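# Set the paper bag upright and open with snacks inside

## Task

Get the paper bag standing upright on the table with its mouth open, and make sure every snack inside sits on the bag's floor or on top of another snack. Avoid dropping the bag or setting it down with a thump. Finish by releasing everything and moving both hands away.

## Robot and tools

Robot: two arms, left_arm and right_arm, each ending in a five-finger hand. right_arm has a right hand; left_arm has a mirrored left hand. Scene frame: origin at table-top height midway between the nominal bases, +x out over the table, +y toward left_arm, +z up. Actual bases: left_arm at (+0.050, +0.260, +0.027) m, right_arm at (+0.025, -0.274, +0.024) m, both nearly unrotated. Hand poses, targets and offsets are in each arm's own base frame; fixed cameras and the table use the scene frame.

Hand point: a point fixed to the palm, about 0.05 m in front of it. Its +z runs along the straight fingers, +y out of the palm, +x across the palm away from the thumb on the right hand (toward the thumb on the left hand). Straight fingertips lie roughly 0.06-0.07 m past the point along +z and 0.06 m behind it along -y. A wrist bracket on the little-finger side can strike objects. Poses are followed loosely; at rest the hand often sits 1-3 cm (sometimes 5 cm) off the command, usually low, without any contact.

Row layout (28 numbers, each in [-1, 1], always all 28 even if one arm moves): left dx, dy, dz, rx, ry, rz; left little, ring, middle, index, thumb_bend, thumb_turn; left force_limit, speed; then the same 14 for the right arm. Pose numbers are offsets, not poses: they count from that arm's Hand target as it stood when the action or move began, along the arm's base axes; 1.0 equals 0.6 m of travel or 180 degrees. rx, ry, rz form one rotation vector, turning about the Hand target position. Sending six zeros re-requests the current Hand target; repeating an offset moves further. Rotation commands are clipped to 40 degrees from the measured orientation each step.

Hand numbers are absolute targets, not offsets. Fingers: +1 straight, -1 curled. thumb_bend: +1 straight, -1 fully bent. thumb_turn: +1 beside the palm, -1 opposite the fingers. force_limit maps -1..+1 to about 0..10 N at the fingertip (0..15 N for the two thumb motors); a closing motor stops at that load. speed rises linearly from almost nothing at -1 to full at +0.48 and stays full above. Use -0.94 or slower for a soft grip. With thumb opposed the hand encircles things about 0.035-0.065 m thick, or a handle down to about 0.025 m. To keep a hand unchanged, resend the eight hand numbers of its last executed row (before any, use its hand_measured plus hand_force_limit and hand_speed). To squeeze harder, raise force_limit and send a more-closed target; to loosen, send a more-open one.

Tools:
- execute_actions(actions, cameras): actions is a list of actions; each action is up to 15 rows, one per 1/30 s step, the last row held for the remainder. All rows of one action count from the same start pose. Images come back only for an empty actions list or when cameras names them (["all"], names, or []).
- move(target, speed, blend, blocking, cameras): target is one 28-number row or a list of up to 15 rows, every row an offset from the same starting Hand targets. Straight paths, all arms finishing together, within 10 s. speed is top speed in m/s, 0.002 to 4.3 (default 0.25); turning is capped at twice that in rad/s. blend in metres rounds corners between listed targets (0 = stop at each). blocking=false returns after about 0.5 s while motion continues. Paths ignore obstacles and the other arm; avoid routing near an arm's own base.
- wait(seconds 0-10, cameras): let the scene run holding last commands.
- stop(cameras): brake a running move.
- zoom_image(camera, region [x0,y0,x1,y1] pixels, at most 504 by 504): enlarge part of the newest image from cam_head_left, cam_head_right, cam_high, cam_low, cam_left_wrist or cam_right_wrist.
- show_instructions(): shows the reference pages.
- finished_scene(scene): ends the current scene; scene is its integer number, shown at the end of each execute_actions result. Irreversible.

Results: end_effector_position (m) and end_effector_quat_wxyz per arm in its base frame; Hand target (last commanded pose after clipping, the base for the next offsets); joint positions, velocities (may read within noise) and torques; hand_measured, hand_stopped_by (moving, target, force, stalled, fault) and hand_load_n (positive when something pushes a finger open; a grip lost drops it near 0), listed in row motor order; hand_force_limit, hand_speed. Calls with actions also list some per-step positions. A move adds a move: line with its ending (done, off_target, moving, held, fault) and limits (paced = pose clipped, held = steps withheld). MOTOR HOT warns of heating; at 100 °C an arm goes limp for 30-60 s.

Avoid: dropping the bag or lowering it abruptly, releasing objects while they still move, knocking anything off the table, striking the table or fixed stand hard, the two hands touching or one gripping the other, overloading fingers with fast swings or twisting loads, and long stretched holds that overheat motors. A blocked arm keeps pushing; command its target back past the hand point to relieve it. Objects may occasionally be nudged by outside pushes.

Each tool is called as a command line: name --argument value for each argument, lists and objects as JSON in quotes; but a table of rows of numbers goes row by row, as --pt "numbers of a row", without its own name.

Reference images:

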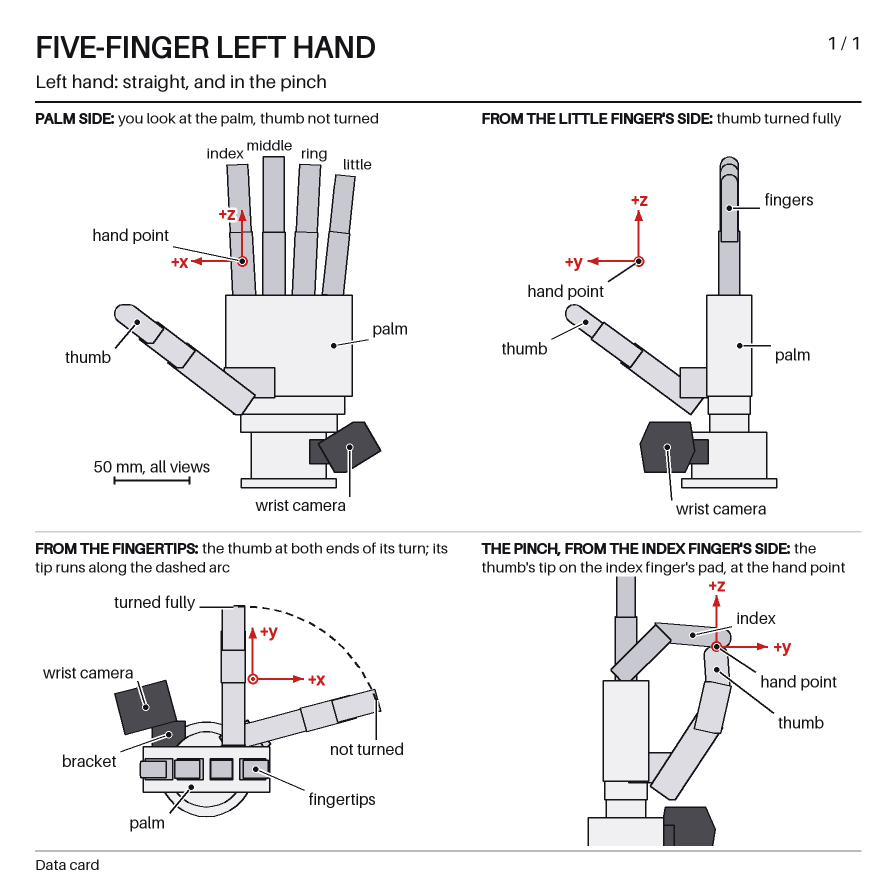

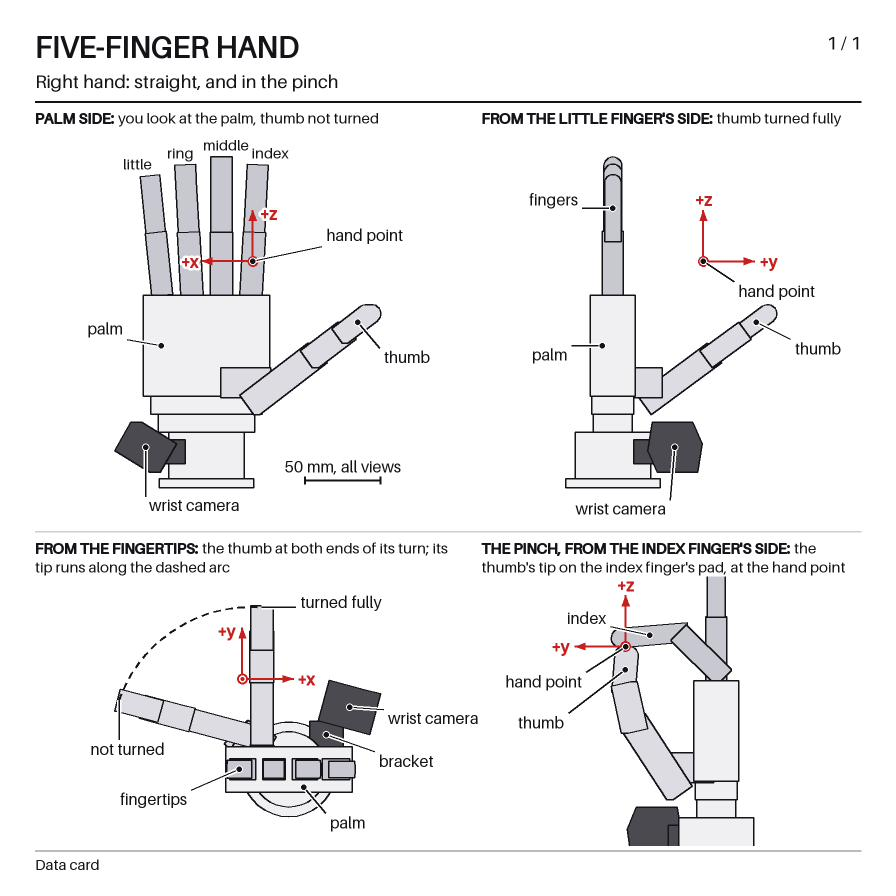

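## Session

execute_actions --actions '[]'

Scene clock: 0.00 s.
left_arm: end_effector_position=(+0.2394, -0.4354, +0.3178) hand_measured=(+1.000, +1.000, +1.000, +1.000, +1.000, +1.000) hand_load_n=(+0.0, +0.5, +0.0, +0.0, +0.0, +0.0) hand_stopped_by=(target, target, target, target, target, target) hand_force_limit=0.00 hand_speed=-0.80 end_effector_quat_wxyz=(+0.160, -0.131, +0.869, -0.450) | right_arm: end_effector_position=(+0.6333, -0.0712, +0.3419) hand_measured=(+1.000, +1.000, +1.000, +1.000, +1.000, +1.000) hand_load_n=(+0.0, +0.0, +0.0, +0.0, +0.0, +0.0) hand_stopped_by=(target, target, target, target, target, target) hand_force_limit=0.00 hand_speed=-0.80 end_effector_quat_wxyz=(-0.222, +0.782, -0.170, +0.557)
Joint positions: left_arm=[-1.012 1.142 1.182 -0.616 0.058 0.229] | right_arm=[-0.143 1.374 1.269 -0.191 -0.295 -1.066]
Joint velocities: within noise
Joint torques (N m): no reading
Heat: left arm: hottest waist 28 °C; right arm: hottest waist 29 °C.
Hand target: left_arm +0.2425, -0.4414, +0.3415; +0.167, -0.125, +0.858, -0.470 | right_arm +0.6382, -0.0715, +0.3746; -0.224, +0.766, -0.159, +0.581

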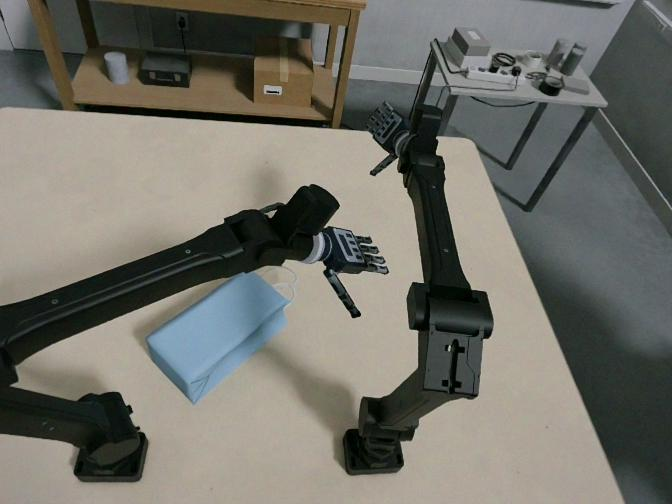

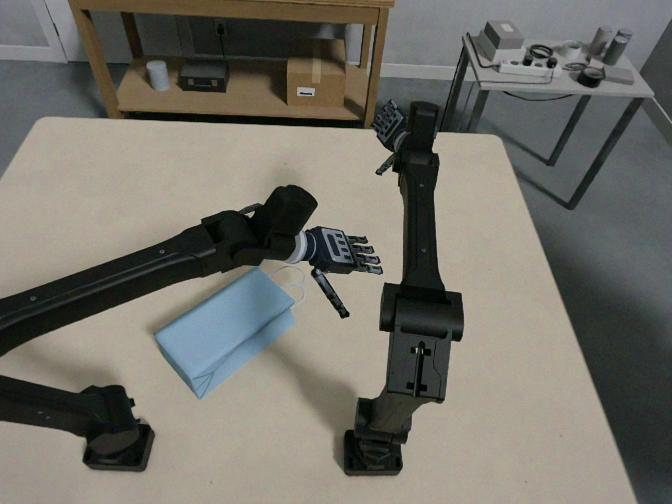

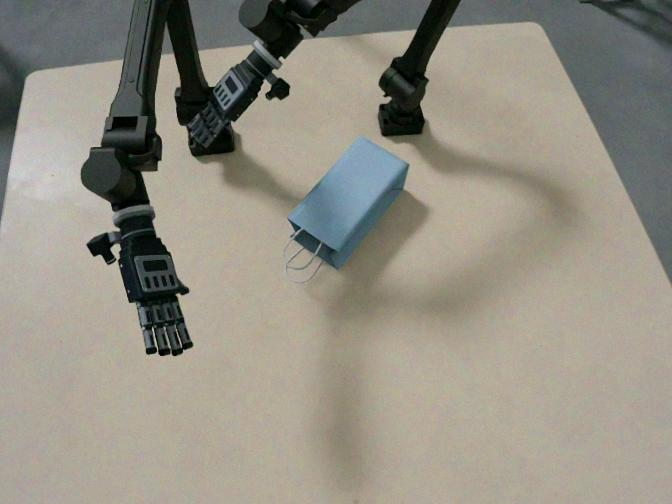

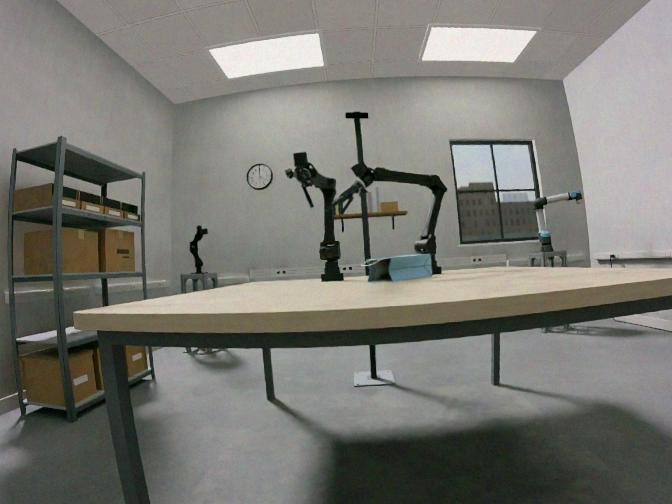

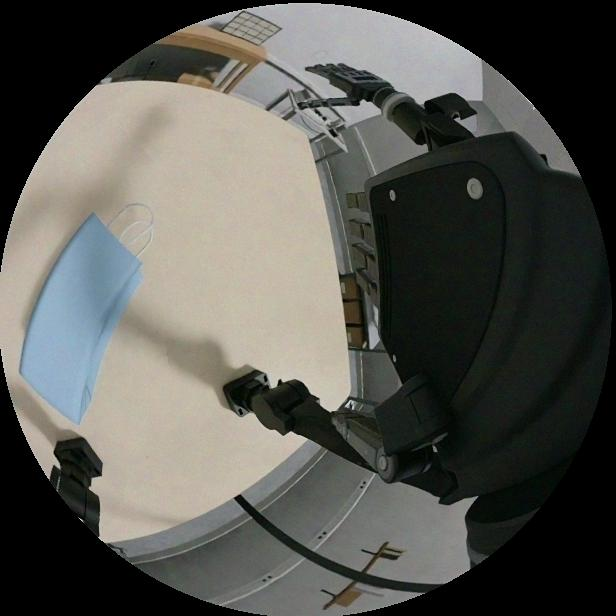

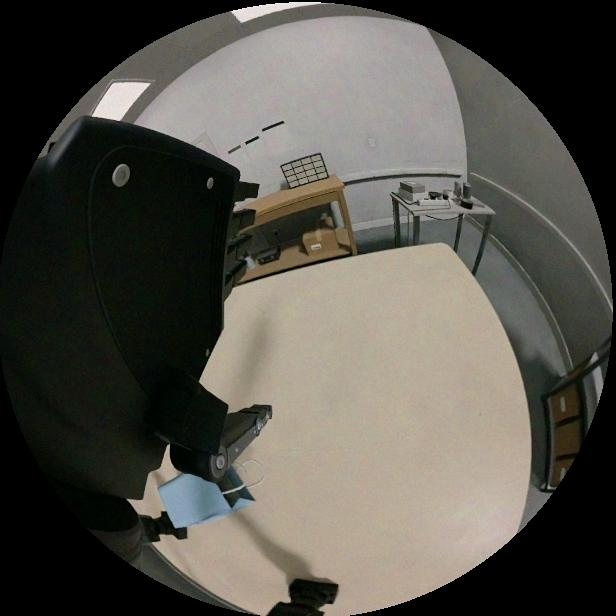

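zoom_image --camera "cam_high" --region '[220, 100, 460, 300]'

zoom_image --camera "cam_head_left" --region '[120, 220, 340, 420]'

zoom_image --camera "cam_low" --region '[280, 130, 500, 300]'

Scaled by 2.100 from the camera's 672x504 image, which has a finer 960x720 frame.

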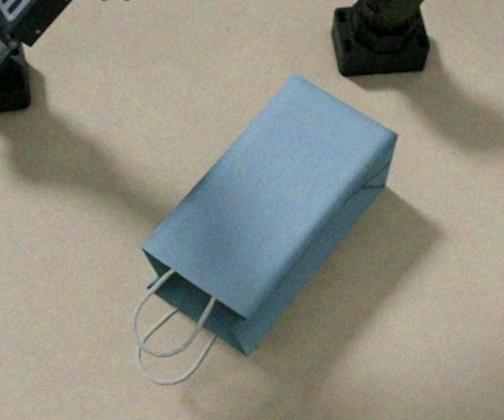

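Scaled by 2.291 from the camera's 672x504 image, which has a finer 960x720 frame.

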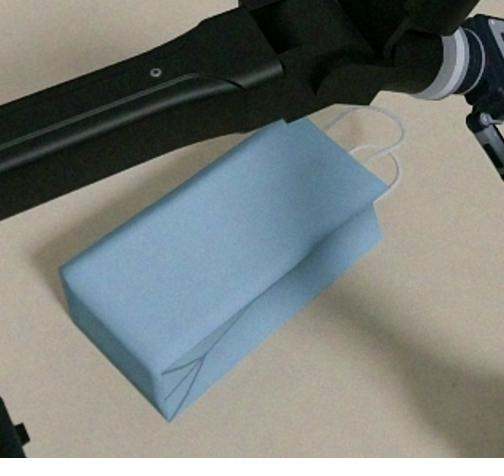

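Scaled by 2.291 from the camera's 672x504 image, which has a finer 960x720 frame.

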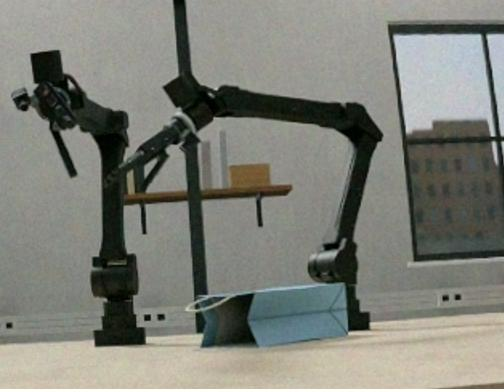

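move --target '[0.1855,0.258,-0.069,0.244,0.2315,0.158,-1,-1,1,1,1,-1,0,0, 0,0,0,0,0,0,1,1,1,1,1,1,0,-0.8]' --speed 0.2 --cameras '["all"]'

Scene clock: 6.63 s.
left_arm: end_effector_position=(+0.3391, -0.2814, +0.2847) hand_measured=(-1.000, -1.000, +1.000, +1.000, +1.000, -1.000) hand_load_n=(+0.0, +0.0, +0.0, +0.0, +0.0, +0.0) hand_stopped_by=(target, target, target, target, target, target) hand_force_limit=0.00 hand_speed=0.00 end_effector_quat_wxyz=(-0.003, -0.396, +0.918, -0.005) | right_arm: end_effector_position=(+0.6333, -0.0712, +0.3419) hand_measured=(+1.000, +1.000, +1.000, +1.000, +1.000, +1.000) hand_load_n=(+0.0, +0.0, +0.0, +0.5, +0.0, +0.0) hand_stopped_by=(target, target, target, target, target, target) hand_force_limit=0.00 hand_speed=-0.80 end_effector_quat_wxyz=(-0.222, +0.782, -0.170, +0.557)
Joint positions: left_arm=[-0.634 1.661 1.796 -1.701 0.01 0.122] | right_arm=[-0.143 1.374 1.269 -0.191 -0.295 -1.066]
Joint torques (N m): left_arm=[0.5 -16.21 11.4 -0.29 -0.05 -0.12] | right_arm=[-0.62 -12.81 11.63 1.61 -0.1 0.03]
Heat: left arm: hottest waist 28 °C; right arm: hottest waist 29 °C.
Hand target: left_arm +0.3538, -0.2866, +0.3001; +0.001, -0.406, +0.914, +0.000 | right_arm +0.6382, -0.0715, +0.3746; -0.224, +0.766, -0.159, +0.581
Off the commanded pose: left_arm 0.022 m, 1 deg | right_arm 0.033 m, 3 deg.
joint sent to its limit (left arm) — joint 4 (wrist pitch), lower limit. The joint targets are off in position, not in orientation.
move: off_target (left_arm, right_arm)
camera_calibration:
cam_left_wrist: T_world_to_cam=[[0.544229, -0.838828, 0.013486, -0.426879], [-0.732568, -0.467331, 0.494921, -0.0194305], [-0.408851, -0.27923, -0.868833, 0.425058], [0, 0, 0, 1]] pos_world=[0.391872, -0.24847, 0.384678]

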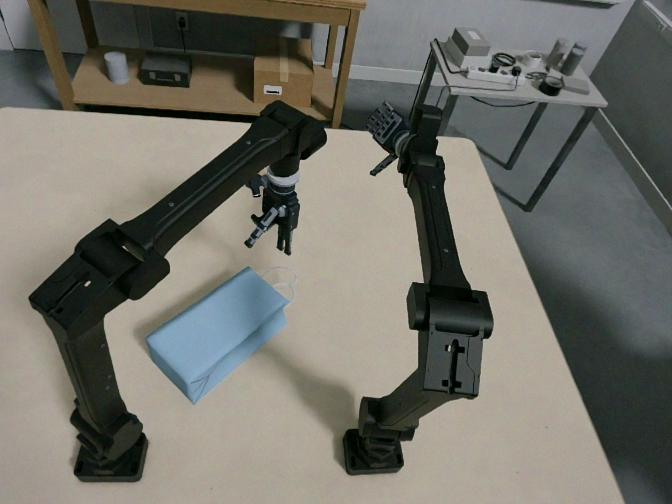

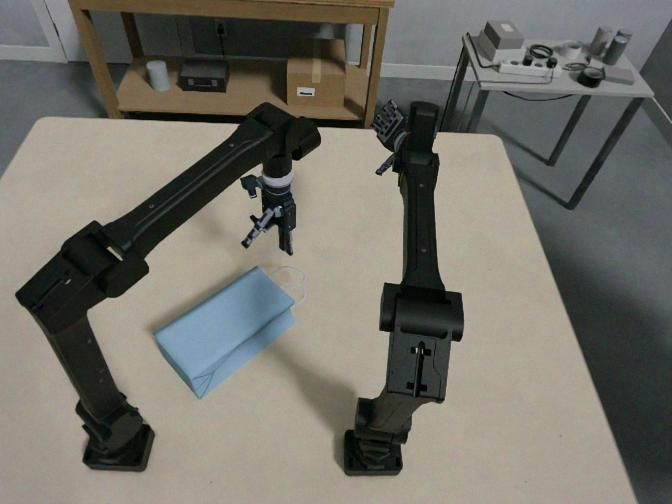

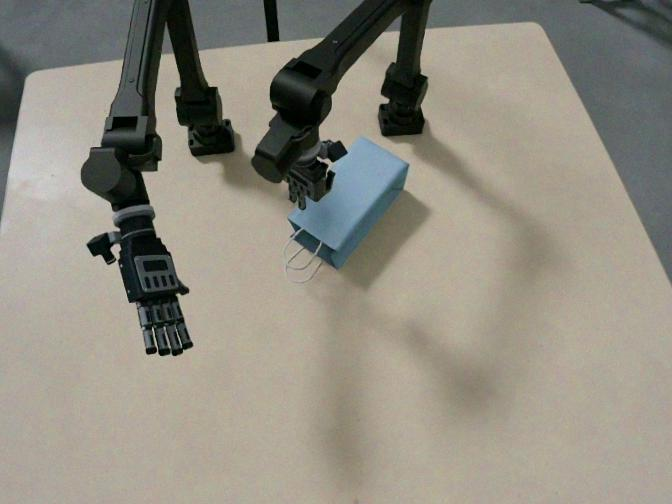

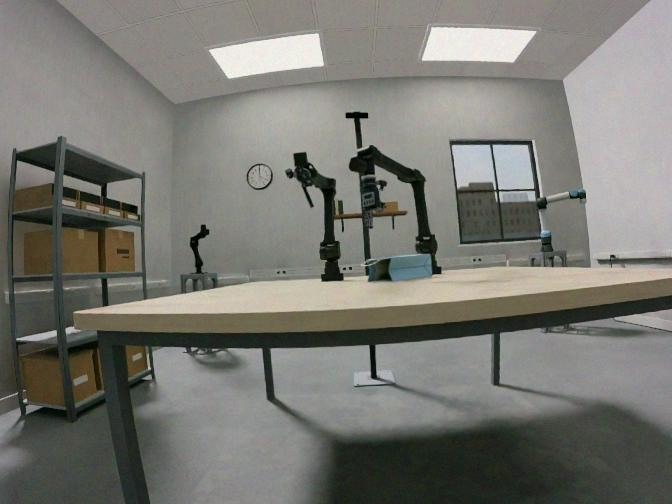

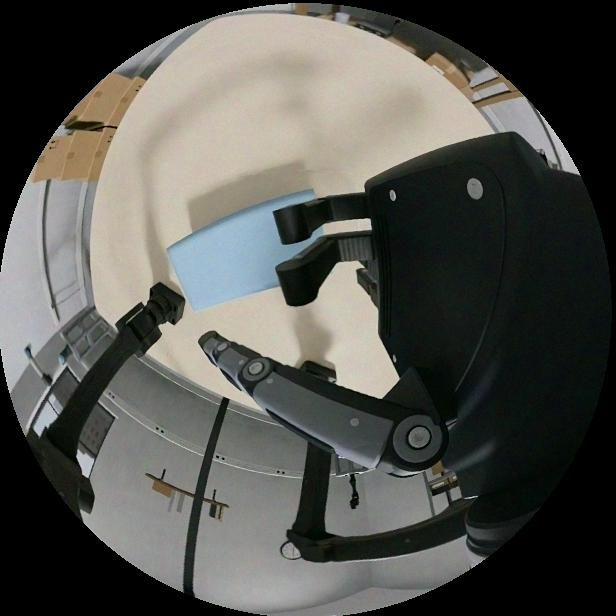

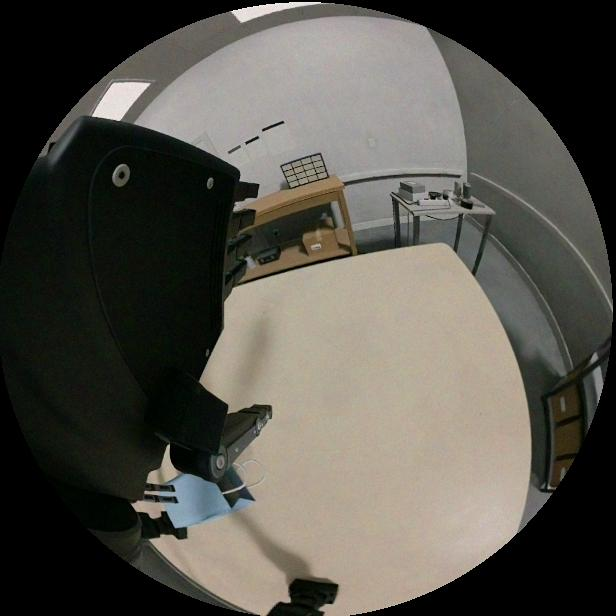

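zoom_image --camera "cam_head_left" --region '[220, 160, 340, 320]'

zoom_image --camera "cam_head_right" --region '[220, 160, 340, 320]'

zoom_image --camera "cam_high" --region '[250, 130, 370, 290]'

zoom_image --camera "cam_left_wrist" --region '[150, 150, 400, 350]'

zoom_image --camera "cam_low" --region '[340, 160, 450, 290]'

Scaled by 3.150 from the camera's 672x504 image, which has a finer 960x720 frame.

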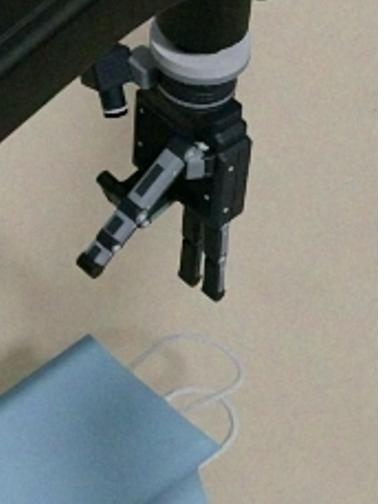

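Scaled by 3.150 from the camera's 672x504 image, which has a finer 960x720 frame.

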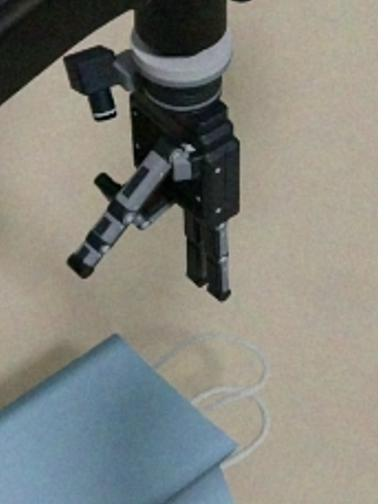

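Scaled by 3.150 from the camera's 672x504 image, which has a finer 960x720 frame.

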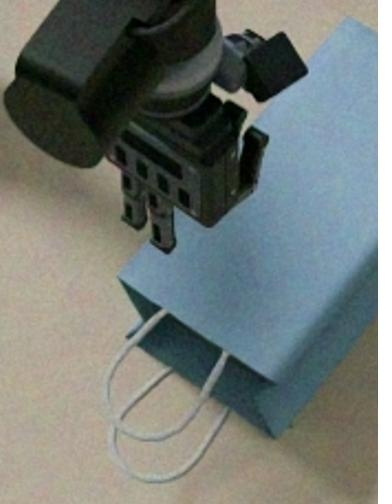

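Scaled by 2.016 from the camera's 616x616 image, which has a finer 880x880 frame.

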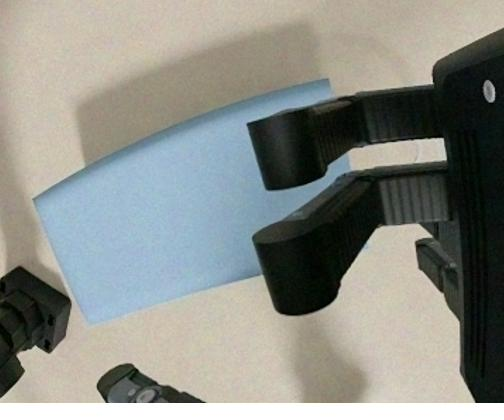

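Scaled by 3.877 from the camera's 672x504 image, which has a finer 960x720 frame.

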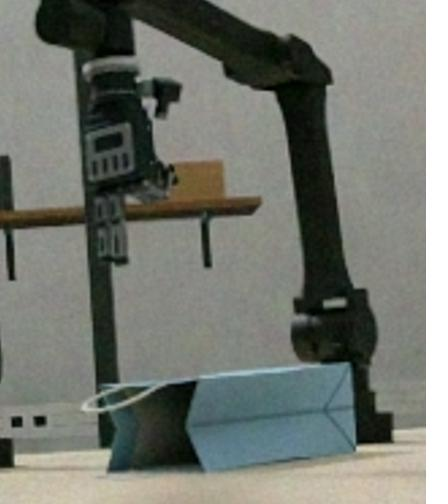

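move --target '[0.046,0.026,-0.15,0,0,0,-1,-1,1,1,1,-1,0,0, 0,0,0,0,0,0,1,1,1,1,1,1,0,-0.8]' --speed 0.15 --cameras '["cam_head_left","cam_high","cam_left_wrist","cam_low"]'

zoom_image --camera "cam_head_left" --region '[220, 160, 340, 320]'

zoom_image --camera "cam_high" --region '[250, 130, 370, 290]'

zoom_image --camera "cam_left_wrist" --region '[150, 150, 400, 350]'

zoom_image --camera "cam_low" --region '[340, 160, 450, 290]'

Scene clock: 10.20 s.
left_arm: end_effector_position=(+0.3727, -0.2735, +0.2141) hand_measured=(-1.000, -1.000, +1.000, +1.000, +1.000, -1.000) hand_load_n=(+0.0, +0.0, +0.0, +0.0, +0.0, +0.0) hand_stopped_by=(target, target, target, target, target, target) hand_force_limit=0.00 hand_speed=0.00 end_effector_quat_wxyz=(-0.006, -0.408, +0.913, +0.003) | right_arm: end_effector_position=(+0.6333, -0.0712, +0.3419) hand_measured=(+1.000, +1.000, +1.000, +1.000, +1.000, +1.000) hand_load_n=(+0.0, +0.0, +0.0, +0.0, +0.0, +0.0) hand_stopped_by=(target, target, target, target, target, target) hand_force_limit=0.00 hand_speed=-0.80 end_effector_quat_wxyz=(-0.222, +0.782, -0.170, +0.557)
Joint positions: left_arm=[-0.582 1.725 1.691 -1.549 0.007 0.148] | right_arm=[-0.143 1.374 1.269 -0.191 -0.295 -1.066]
Joint torques (N m): left_arm=[0.73 -17.96 7.27 0.65 -0.05 0.09] | right_arm=[-0.56 -12.98 11.64 1.39 -0.17 0.05]
Heat: left arm: hottest waist 28 °C; right arm: hottest waist 29 °C.
Hand target: left_arm +0.3814, -0.2710, +0.2101; +0.001, -0.406, +0.914, +0.000 | right_arm +0.6382, -0.0715, +0.3746; -0.224, +0.766, -0.159, +0.581
Off the commanded pose: left_arm 0.010 m, 1 deg | right_arm 0.033 m, 3 deg.
move: off_target (right_arm)
camera_calibration:
cam_left_wrist: T_world_to_cam=[[0.56595, -0.824434, -0.00309791, -0.438169], [-0.714134, -0.492103, 0.497844, 0.029639], [-0.411964, -0.279542, -0.867261, 0.380411], [0, 0, 0, 1]] pos_world=[0.425863, -0.240315, 0.313803]
Images, in order (width x height): cam_head_left 672x504, cam_high 672x504, cam_low 672x504, cam_left_wrist 616x616.

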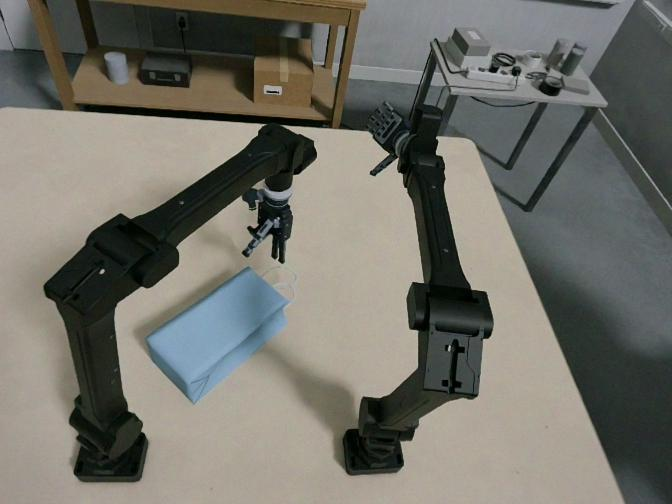

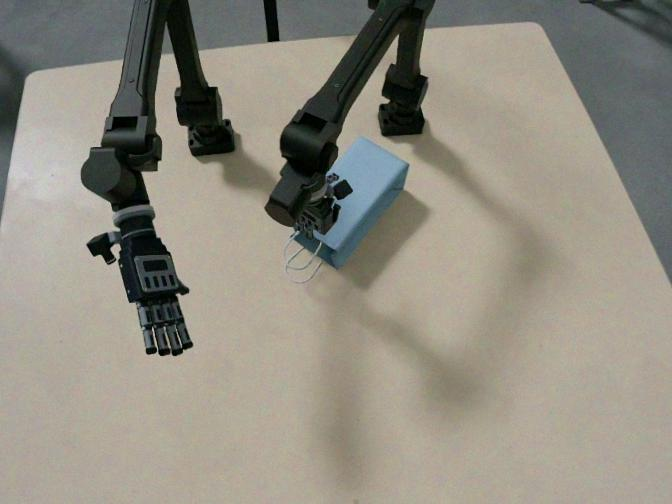

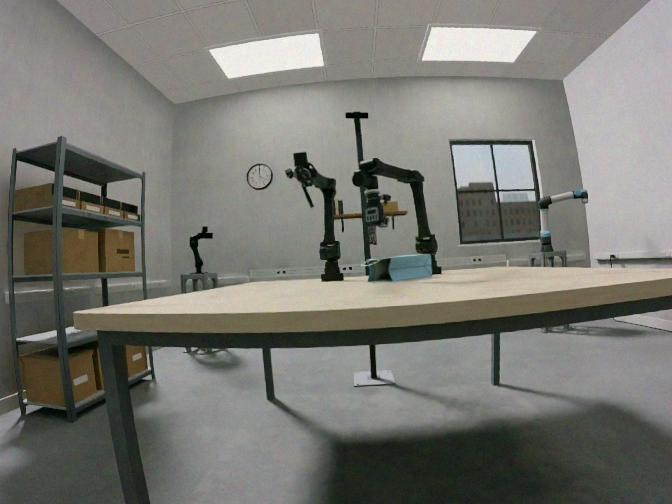

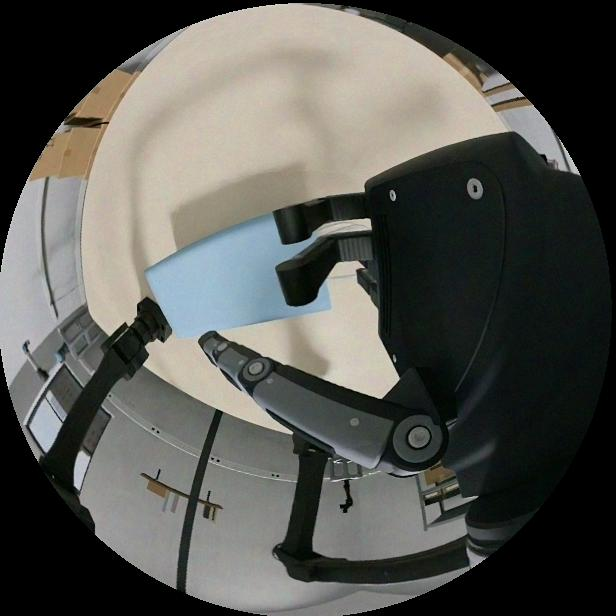

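Scaled by 3.150 from the camera's 672x504 image, which has a finer 960x720 frame.

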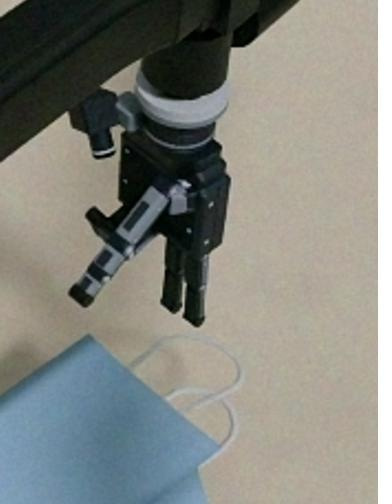

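Scaled by 3.150 from the camera's 672x504 image, which has a finer 960x720 frame.

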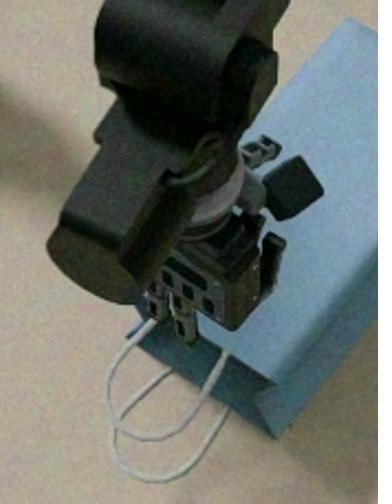

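Scaled by 2.016 from the camera's 616x616 image, which has a finer 880x880 frame.

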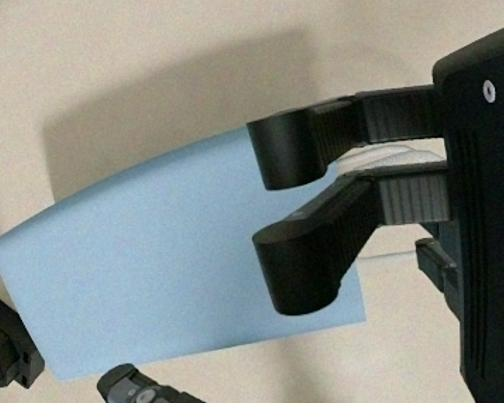

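Scaled by 3.877 from the camera's 672x504 image, which has a finer 960x720 frame.

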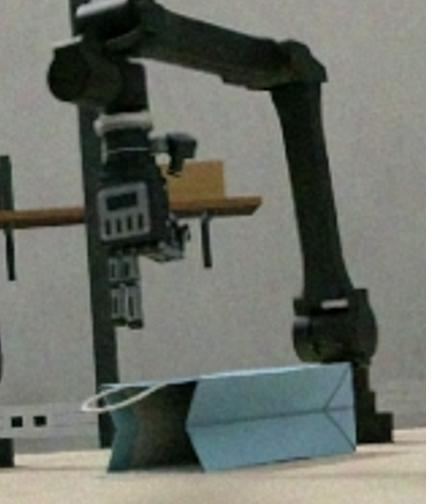

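move --pt "-0.0157 -0.0173 -0.04 0 0 0 -1 -1 1 1 1 -1 0 0 0 0 0 0 0 0 1 1 1 1 1 1 0 -0.8" --pt "-0.0157 -0.0173 -0.2 0 0 0 -1 -1 1 1 1 -1 0 0 0 0 0 0 0 0 1 1 1 1 1 1 0 -0.8" --speed 0.1 --cameras '["cam_head_left","cam_high","cam_left_wrist","cam_low"]'

zoom_image --camera "cam_head_left" --region '[220, 160, 340, 320]'

zoom_image --camera "cam_high" --region '[250, 130, 370, 290]'

zoom_image --camera "cam_left_wrist" --region '[150, 150, 400, 350]'

zoom_image --camera "cam_low" --region '[340, 160, 450, 290]'

Scene clock: 13.70 s.
left_arm: end_effector_position=(+0.3726, -0.2734, +0.0979) hand_measured=(-1.000, -1.000, +1.000, +1.000, +1.000, -1.000) hand_load_n=(+0.0, +0.0, +0.0, +0.0, +0.0, +0.0) hand_stopped_by=(target, target, target, target, target, target) hand_force_limit=0.00 hand_speed=0.00 end_effector_quat_wxyz=(-0.004, -0.408, +0.913, -0.001) | right_arm: end_effector_position=(+0.6333, -0.0712, +0.3419) hand_measured=(+1.000, +1.000, +1.000, +1.000, +1.000, +1.000) hand_load_n=(+0.0, +0.0, +0.0, +0.0, +0.0, +0.0) hand_stopped_by=(target, target, target, target, target, target) hand_force_limit=0.00 hand_speed=-0.80 end_effector_quat_wxyz=(-0.222, +0.782, -0.170, +0.557)
Joint positions: left_arm=[-0.582 1.773 1.448 -1.248 0.007 0.148] | right_arm=[-0.143 1.374 1.269 -0.191 -0.295 -1.066]
Joint torques (N m): left_arm=[-1.26 -17.44 6.61 0.69 -0.06 -0.12] | right_arm=[0.21 -12.81 11.67 1.77 -0.1 0.03]
Heat: left arm: hottest waist 28 °C; right arm: hottest waist 29 °C.
Hand target: left_arm +0.3720, -0.2814, +0.0901; +0.001, -0.406, +0.914, +0.000 | right_arm +0.6382, -0.0715, +0.3746; -0.224, +0.766, -0.159, +0.581
Off the commanded pose: left_arm 0.011 m, 1 deg | right_arm 0.033 m, 3 deg.
move: off_target (left_arm, right_arm)
camera_calibration:
cam_left_wrist: T_world_to_cam=[[0.565993, -0.824392, 0.00543361, -0.43921], [-0.717928, -0.489638, 0.494808, 0.0897982], [-0.405255, -0.283959, -0.868986, 0.27611], [0, 0, 0, 1]] pos_world=[0.424953, -0.239709, 0.197889]
Images, in order (width x height): cam_head_left 672x504, cam_high 672x504, cam_low 672x504, cam_left_wrist 616x616.

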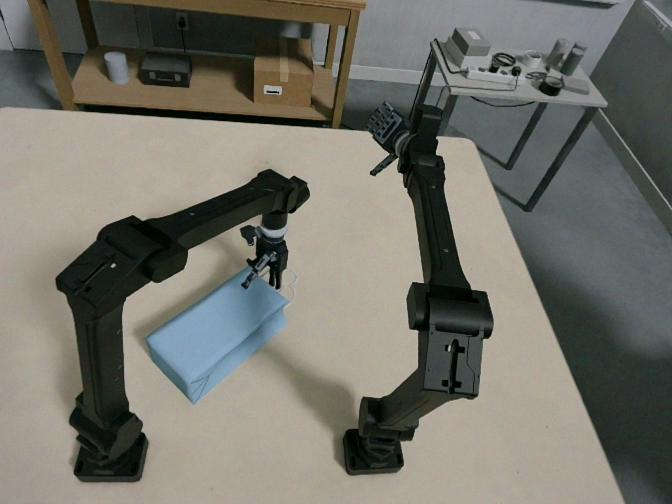

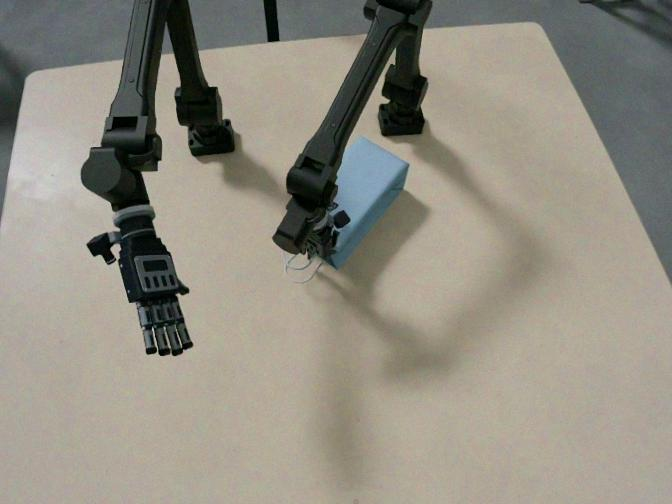

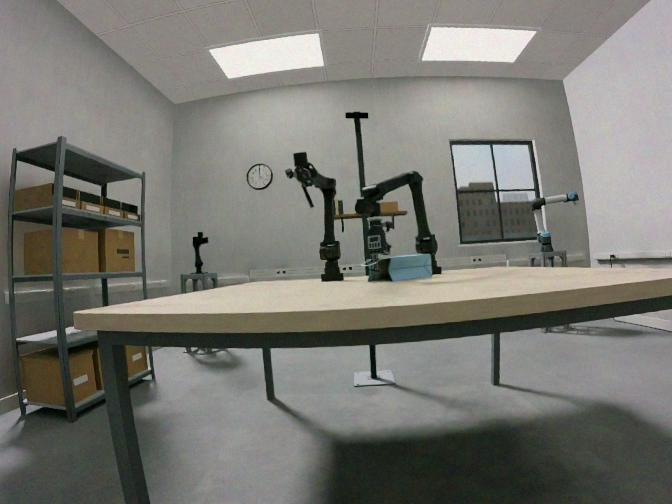

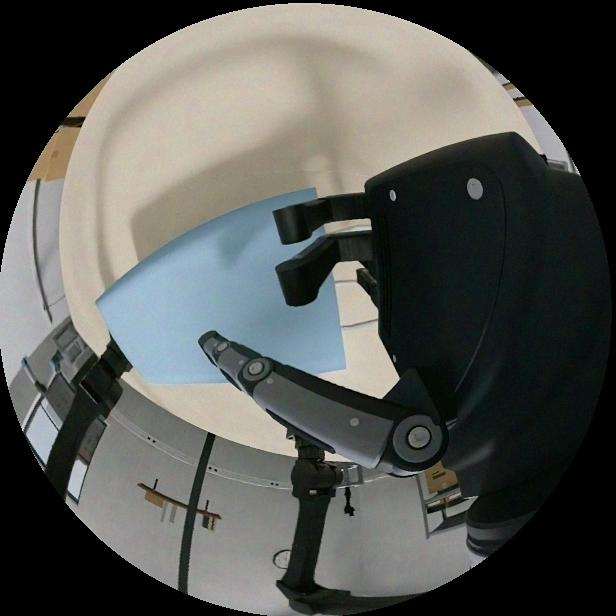

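Scaled by 3.150 from the camera's 672x504 image, which has a finer 960x720 frame.

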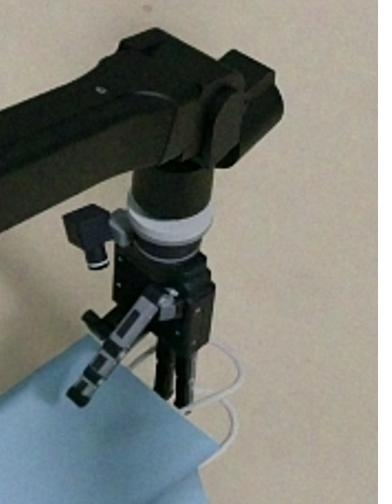

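Scaled by 3.150 from the camera's 672x504 image, which has a finer 960x720 frame.

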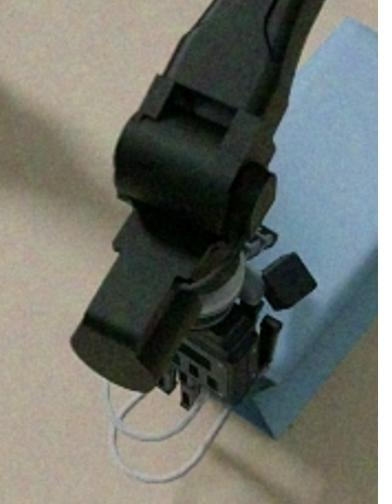

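Scaled by 2.016 from the camera's 616x616 image, which has a finer 880x880 frame.

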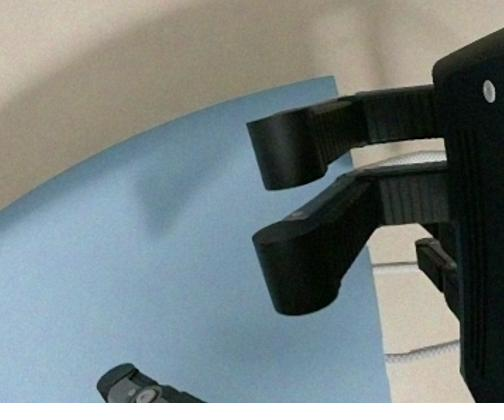

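Scaled by 3.877 from the camera's 672x504 image, which has a finer 960x720 frame.

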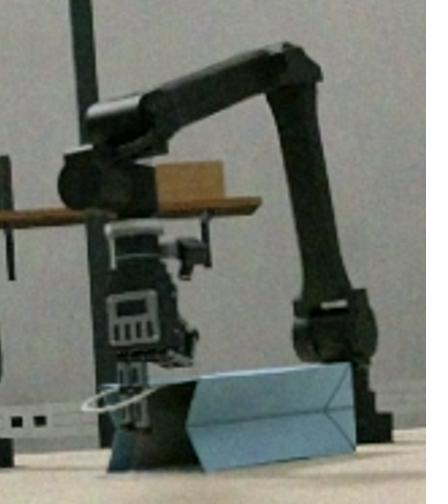

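move --pt "0 0 -0.012 0 0 0 -1 -1 1 1 1 -1 0 0 0 0 0 0 0 0 1 1 1 1 1 1 0 -0.8" --pt "0 0 -0.012 0 0 0 -1 -1 0.3 0.3 0.1 -1 -0.2 -0.6 0 0 0 0 0 0 1 1 1 1 1 1 0 -0.8" --speed 0.1 --cameras '["cam_head_left","cam_high","cam_left_wrist","cam_low"]'

zoom_image --camera "cam_head_left" --region '[220, 200, 340, 320]'

zoom_image --camera "cam_high" --region '[260, 180, 360, 290]'

zoom_image --camera "cam_low" --region '[350, 200, 440, 290]'

Scene clock: 19.67 s.
left_arm: end_effector_position=(+0.3736, -0.2742, +0.0940) hand_measured=(-1.000, -1.000, +0.300, +0.300, +0.100, -1.000) hand_load_n=(+0.0, +0.0, +0.0, +0.0, +0.0, +0.0) hand_stopped_by=(target, target, target, target, target, target) hand_force_limit=-0.20 hand_speed=-0.60 end_effector_quat_wxyz=(-0.001, -0.409, +0.913, -0.005) | right_arm: end_effector_position=(+0.6333, -0.0712, +0.3419) hand_measured=(+1.000, +1.000, +1.000, +1.000, +1.000, +1.000) hand_load_n=(+0.0, +0.0, +0.0, +0.0, +0.0, +0.0) hand_stopped_by=(target, target, target, target, target, target) hand_force_limit=0.00 hand_speed=-0.80 end_effector_quat_wxyz=(-0.222, +0.782, -0.170, +0.557)
Joint positions: left_arm=[-0.582 1.773 1.438 -1.23 0.007 0.147] | right_arm=[-0.143 1.374 1.269 -0.191 -0.295 -1.066]
Joint torques (N m): left_arm=[-1.26 -17.03 6.42 0.66 -0.06 -0.12] | right_arm=[-0.32 -12.92 11.58 1.57 -0.1 0.01]
Heat: left arm: hottest waist 28 °C; right arm: hottest waist 29 °C.
Hand target: left_arm +0.3720, -0.2814, +0.0829; +0.001, -0.406, +0.914, +0.000 | right_arm +0.6382, -0.0715, +0.3746; -0.224, +0.766, -0.159, +0.581
Off the commanded pose: left_arm 0.013 m, 1 deg | right_arm 0.033 m, 3 deg.
move: off_target (left_arm, right_arm); target 2's new numbers were sent with left_arm's hand 0.014 m and 1 deg from that target
camera_calibration:
cam_left_wrist: T_world_to_cam=[[0.567174, -0.82348, 0.0139462, -0.441452], [-0.720963, -0.488236, 0.49177, 0.0939149], [-0.398154, -0.288974, -0.870613, 0.269125], [0, 0, 0, 1]] pos_world=[0.425242, -0.239904, 0.194276]
Images, in order (width x height): cam_head_left 672x504, cam_high 672x504, cam_low 672x504, cam_left_wrist 616x616.

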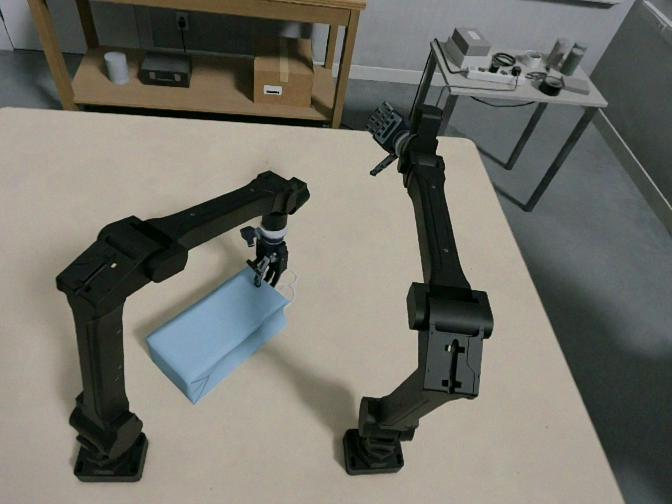

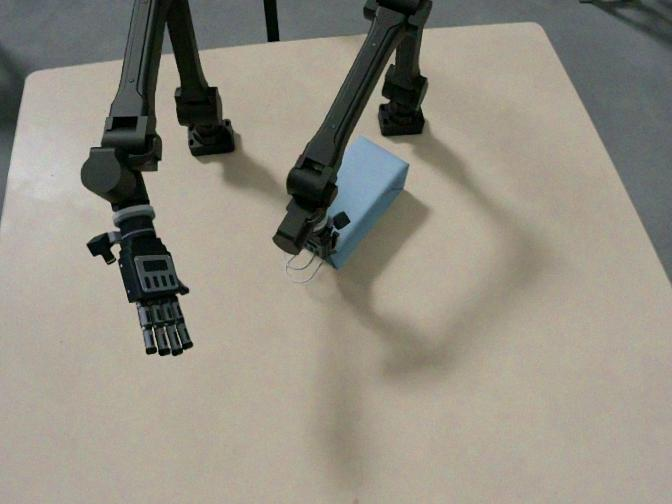

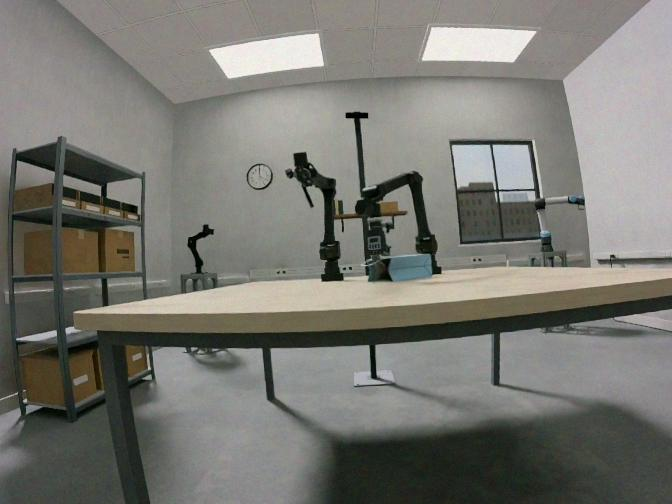

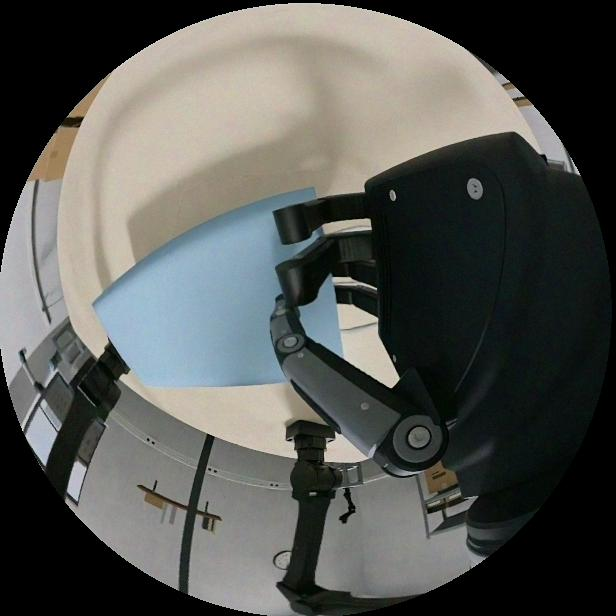

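Scaled by 4.200 from the camera's 672x504 image, which has a finer 960x720 frame.

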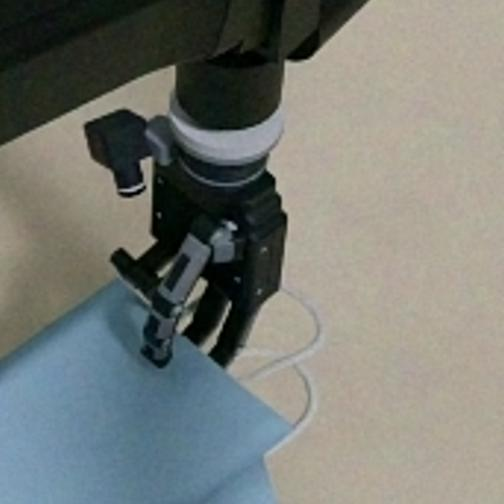

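Scaled by 4.582 from the camera's 672x504 image, which has a finer 960x720 frame.

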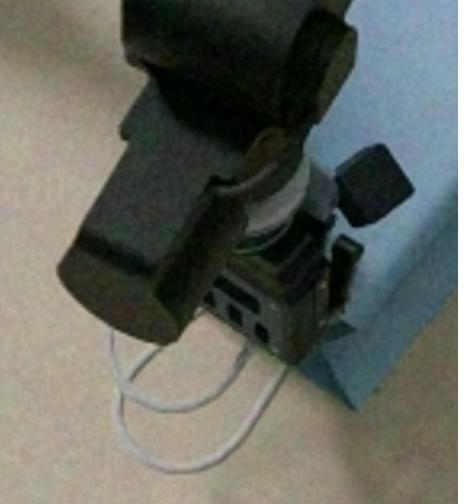

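Scaled by 5.600 from the camera's 672x504 image, which has a finer 960x720 frame.

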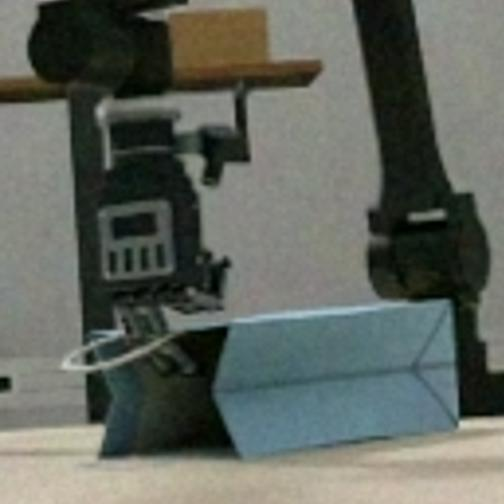

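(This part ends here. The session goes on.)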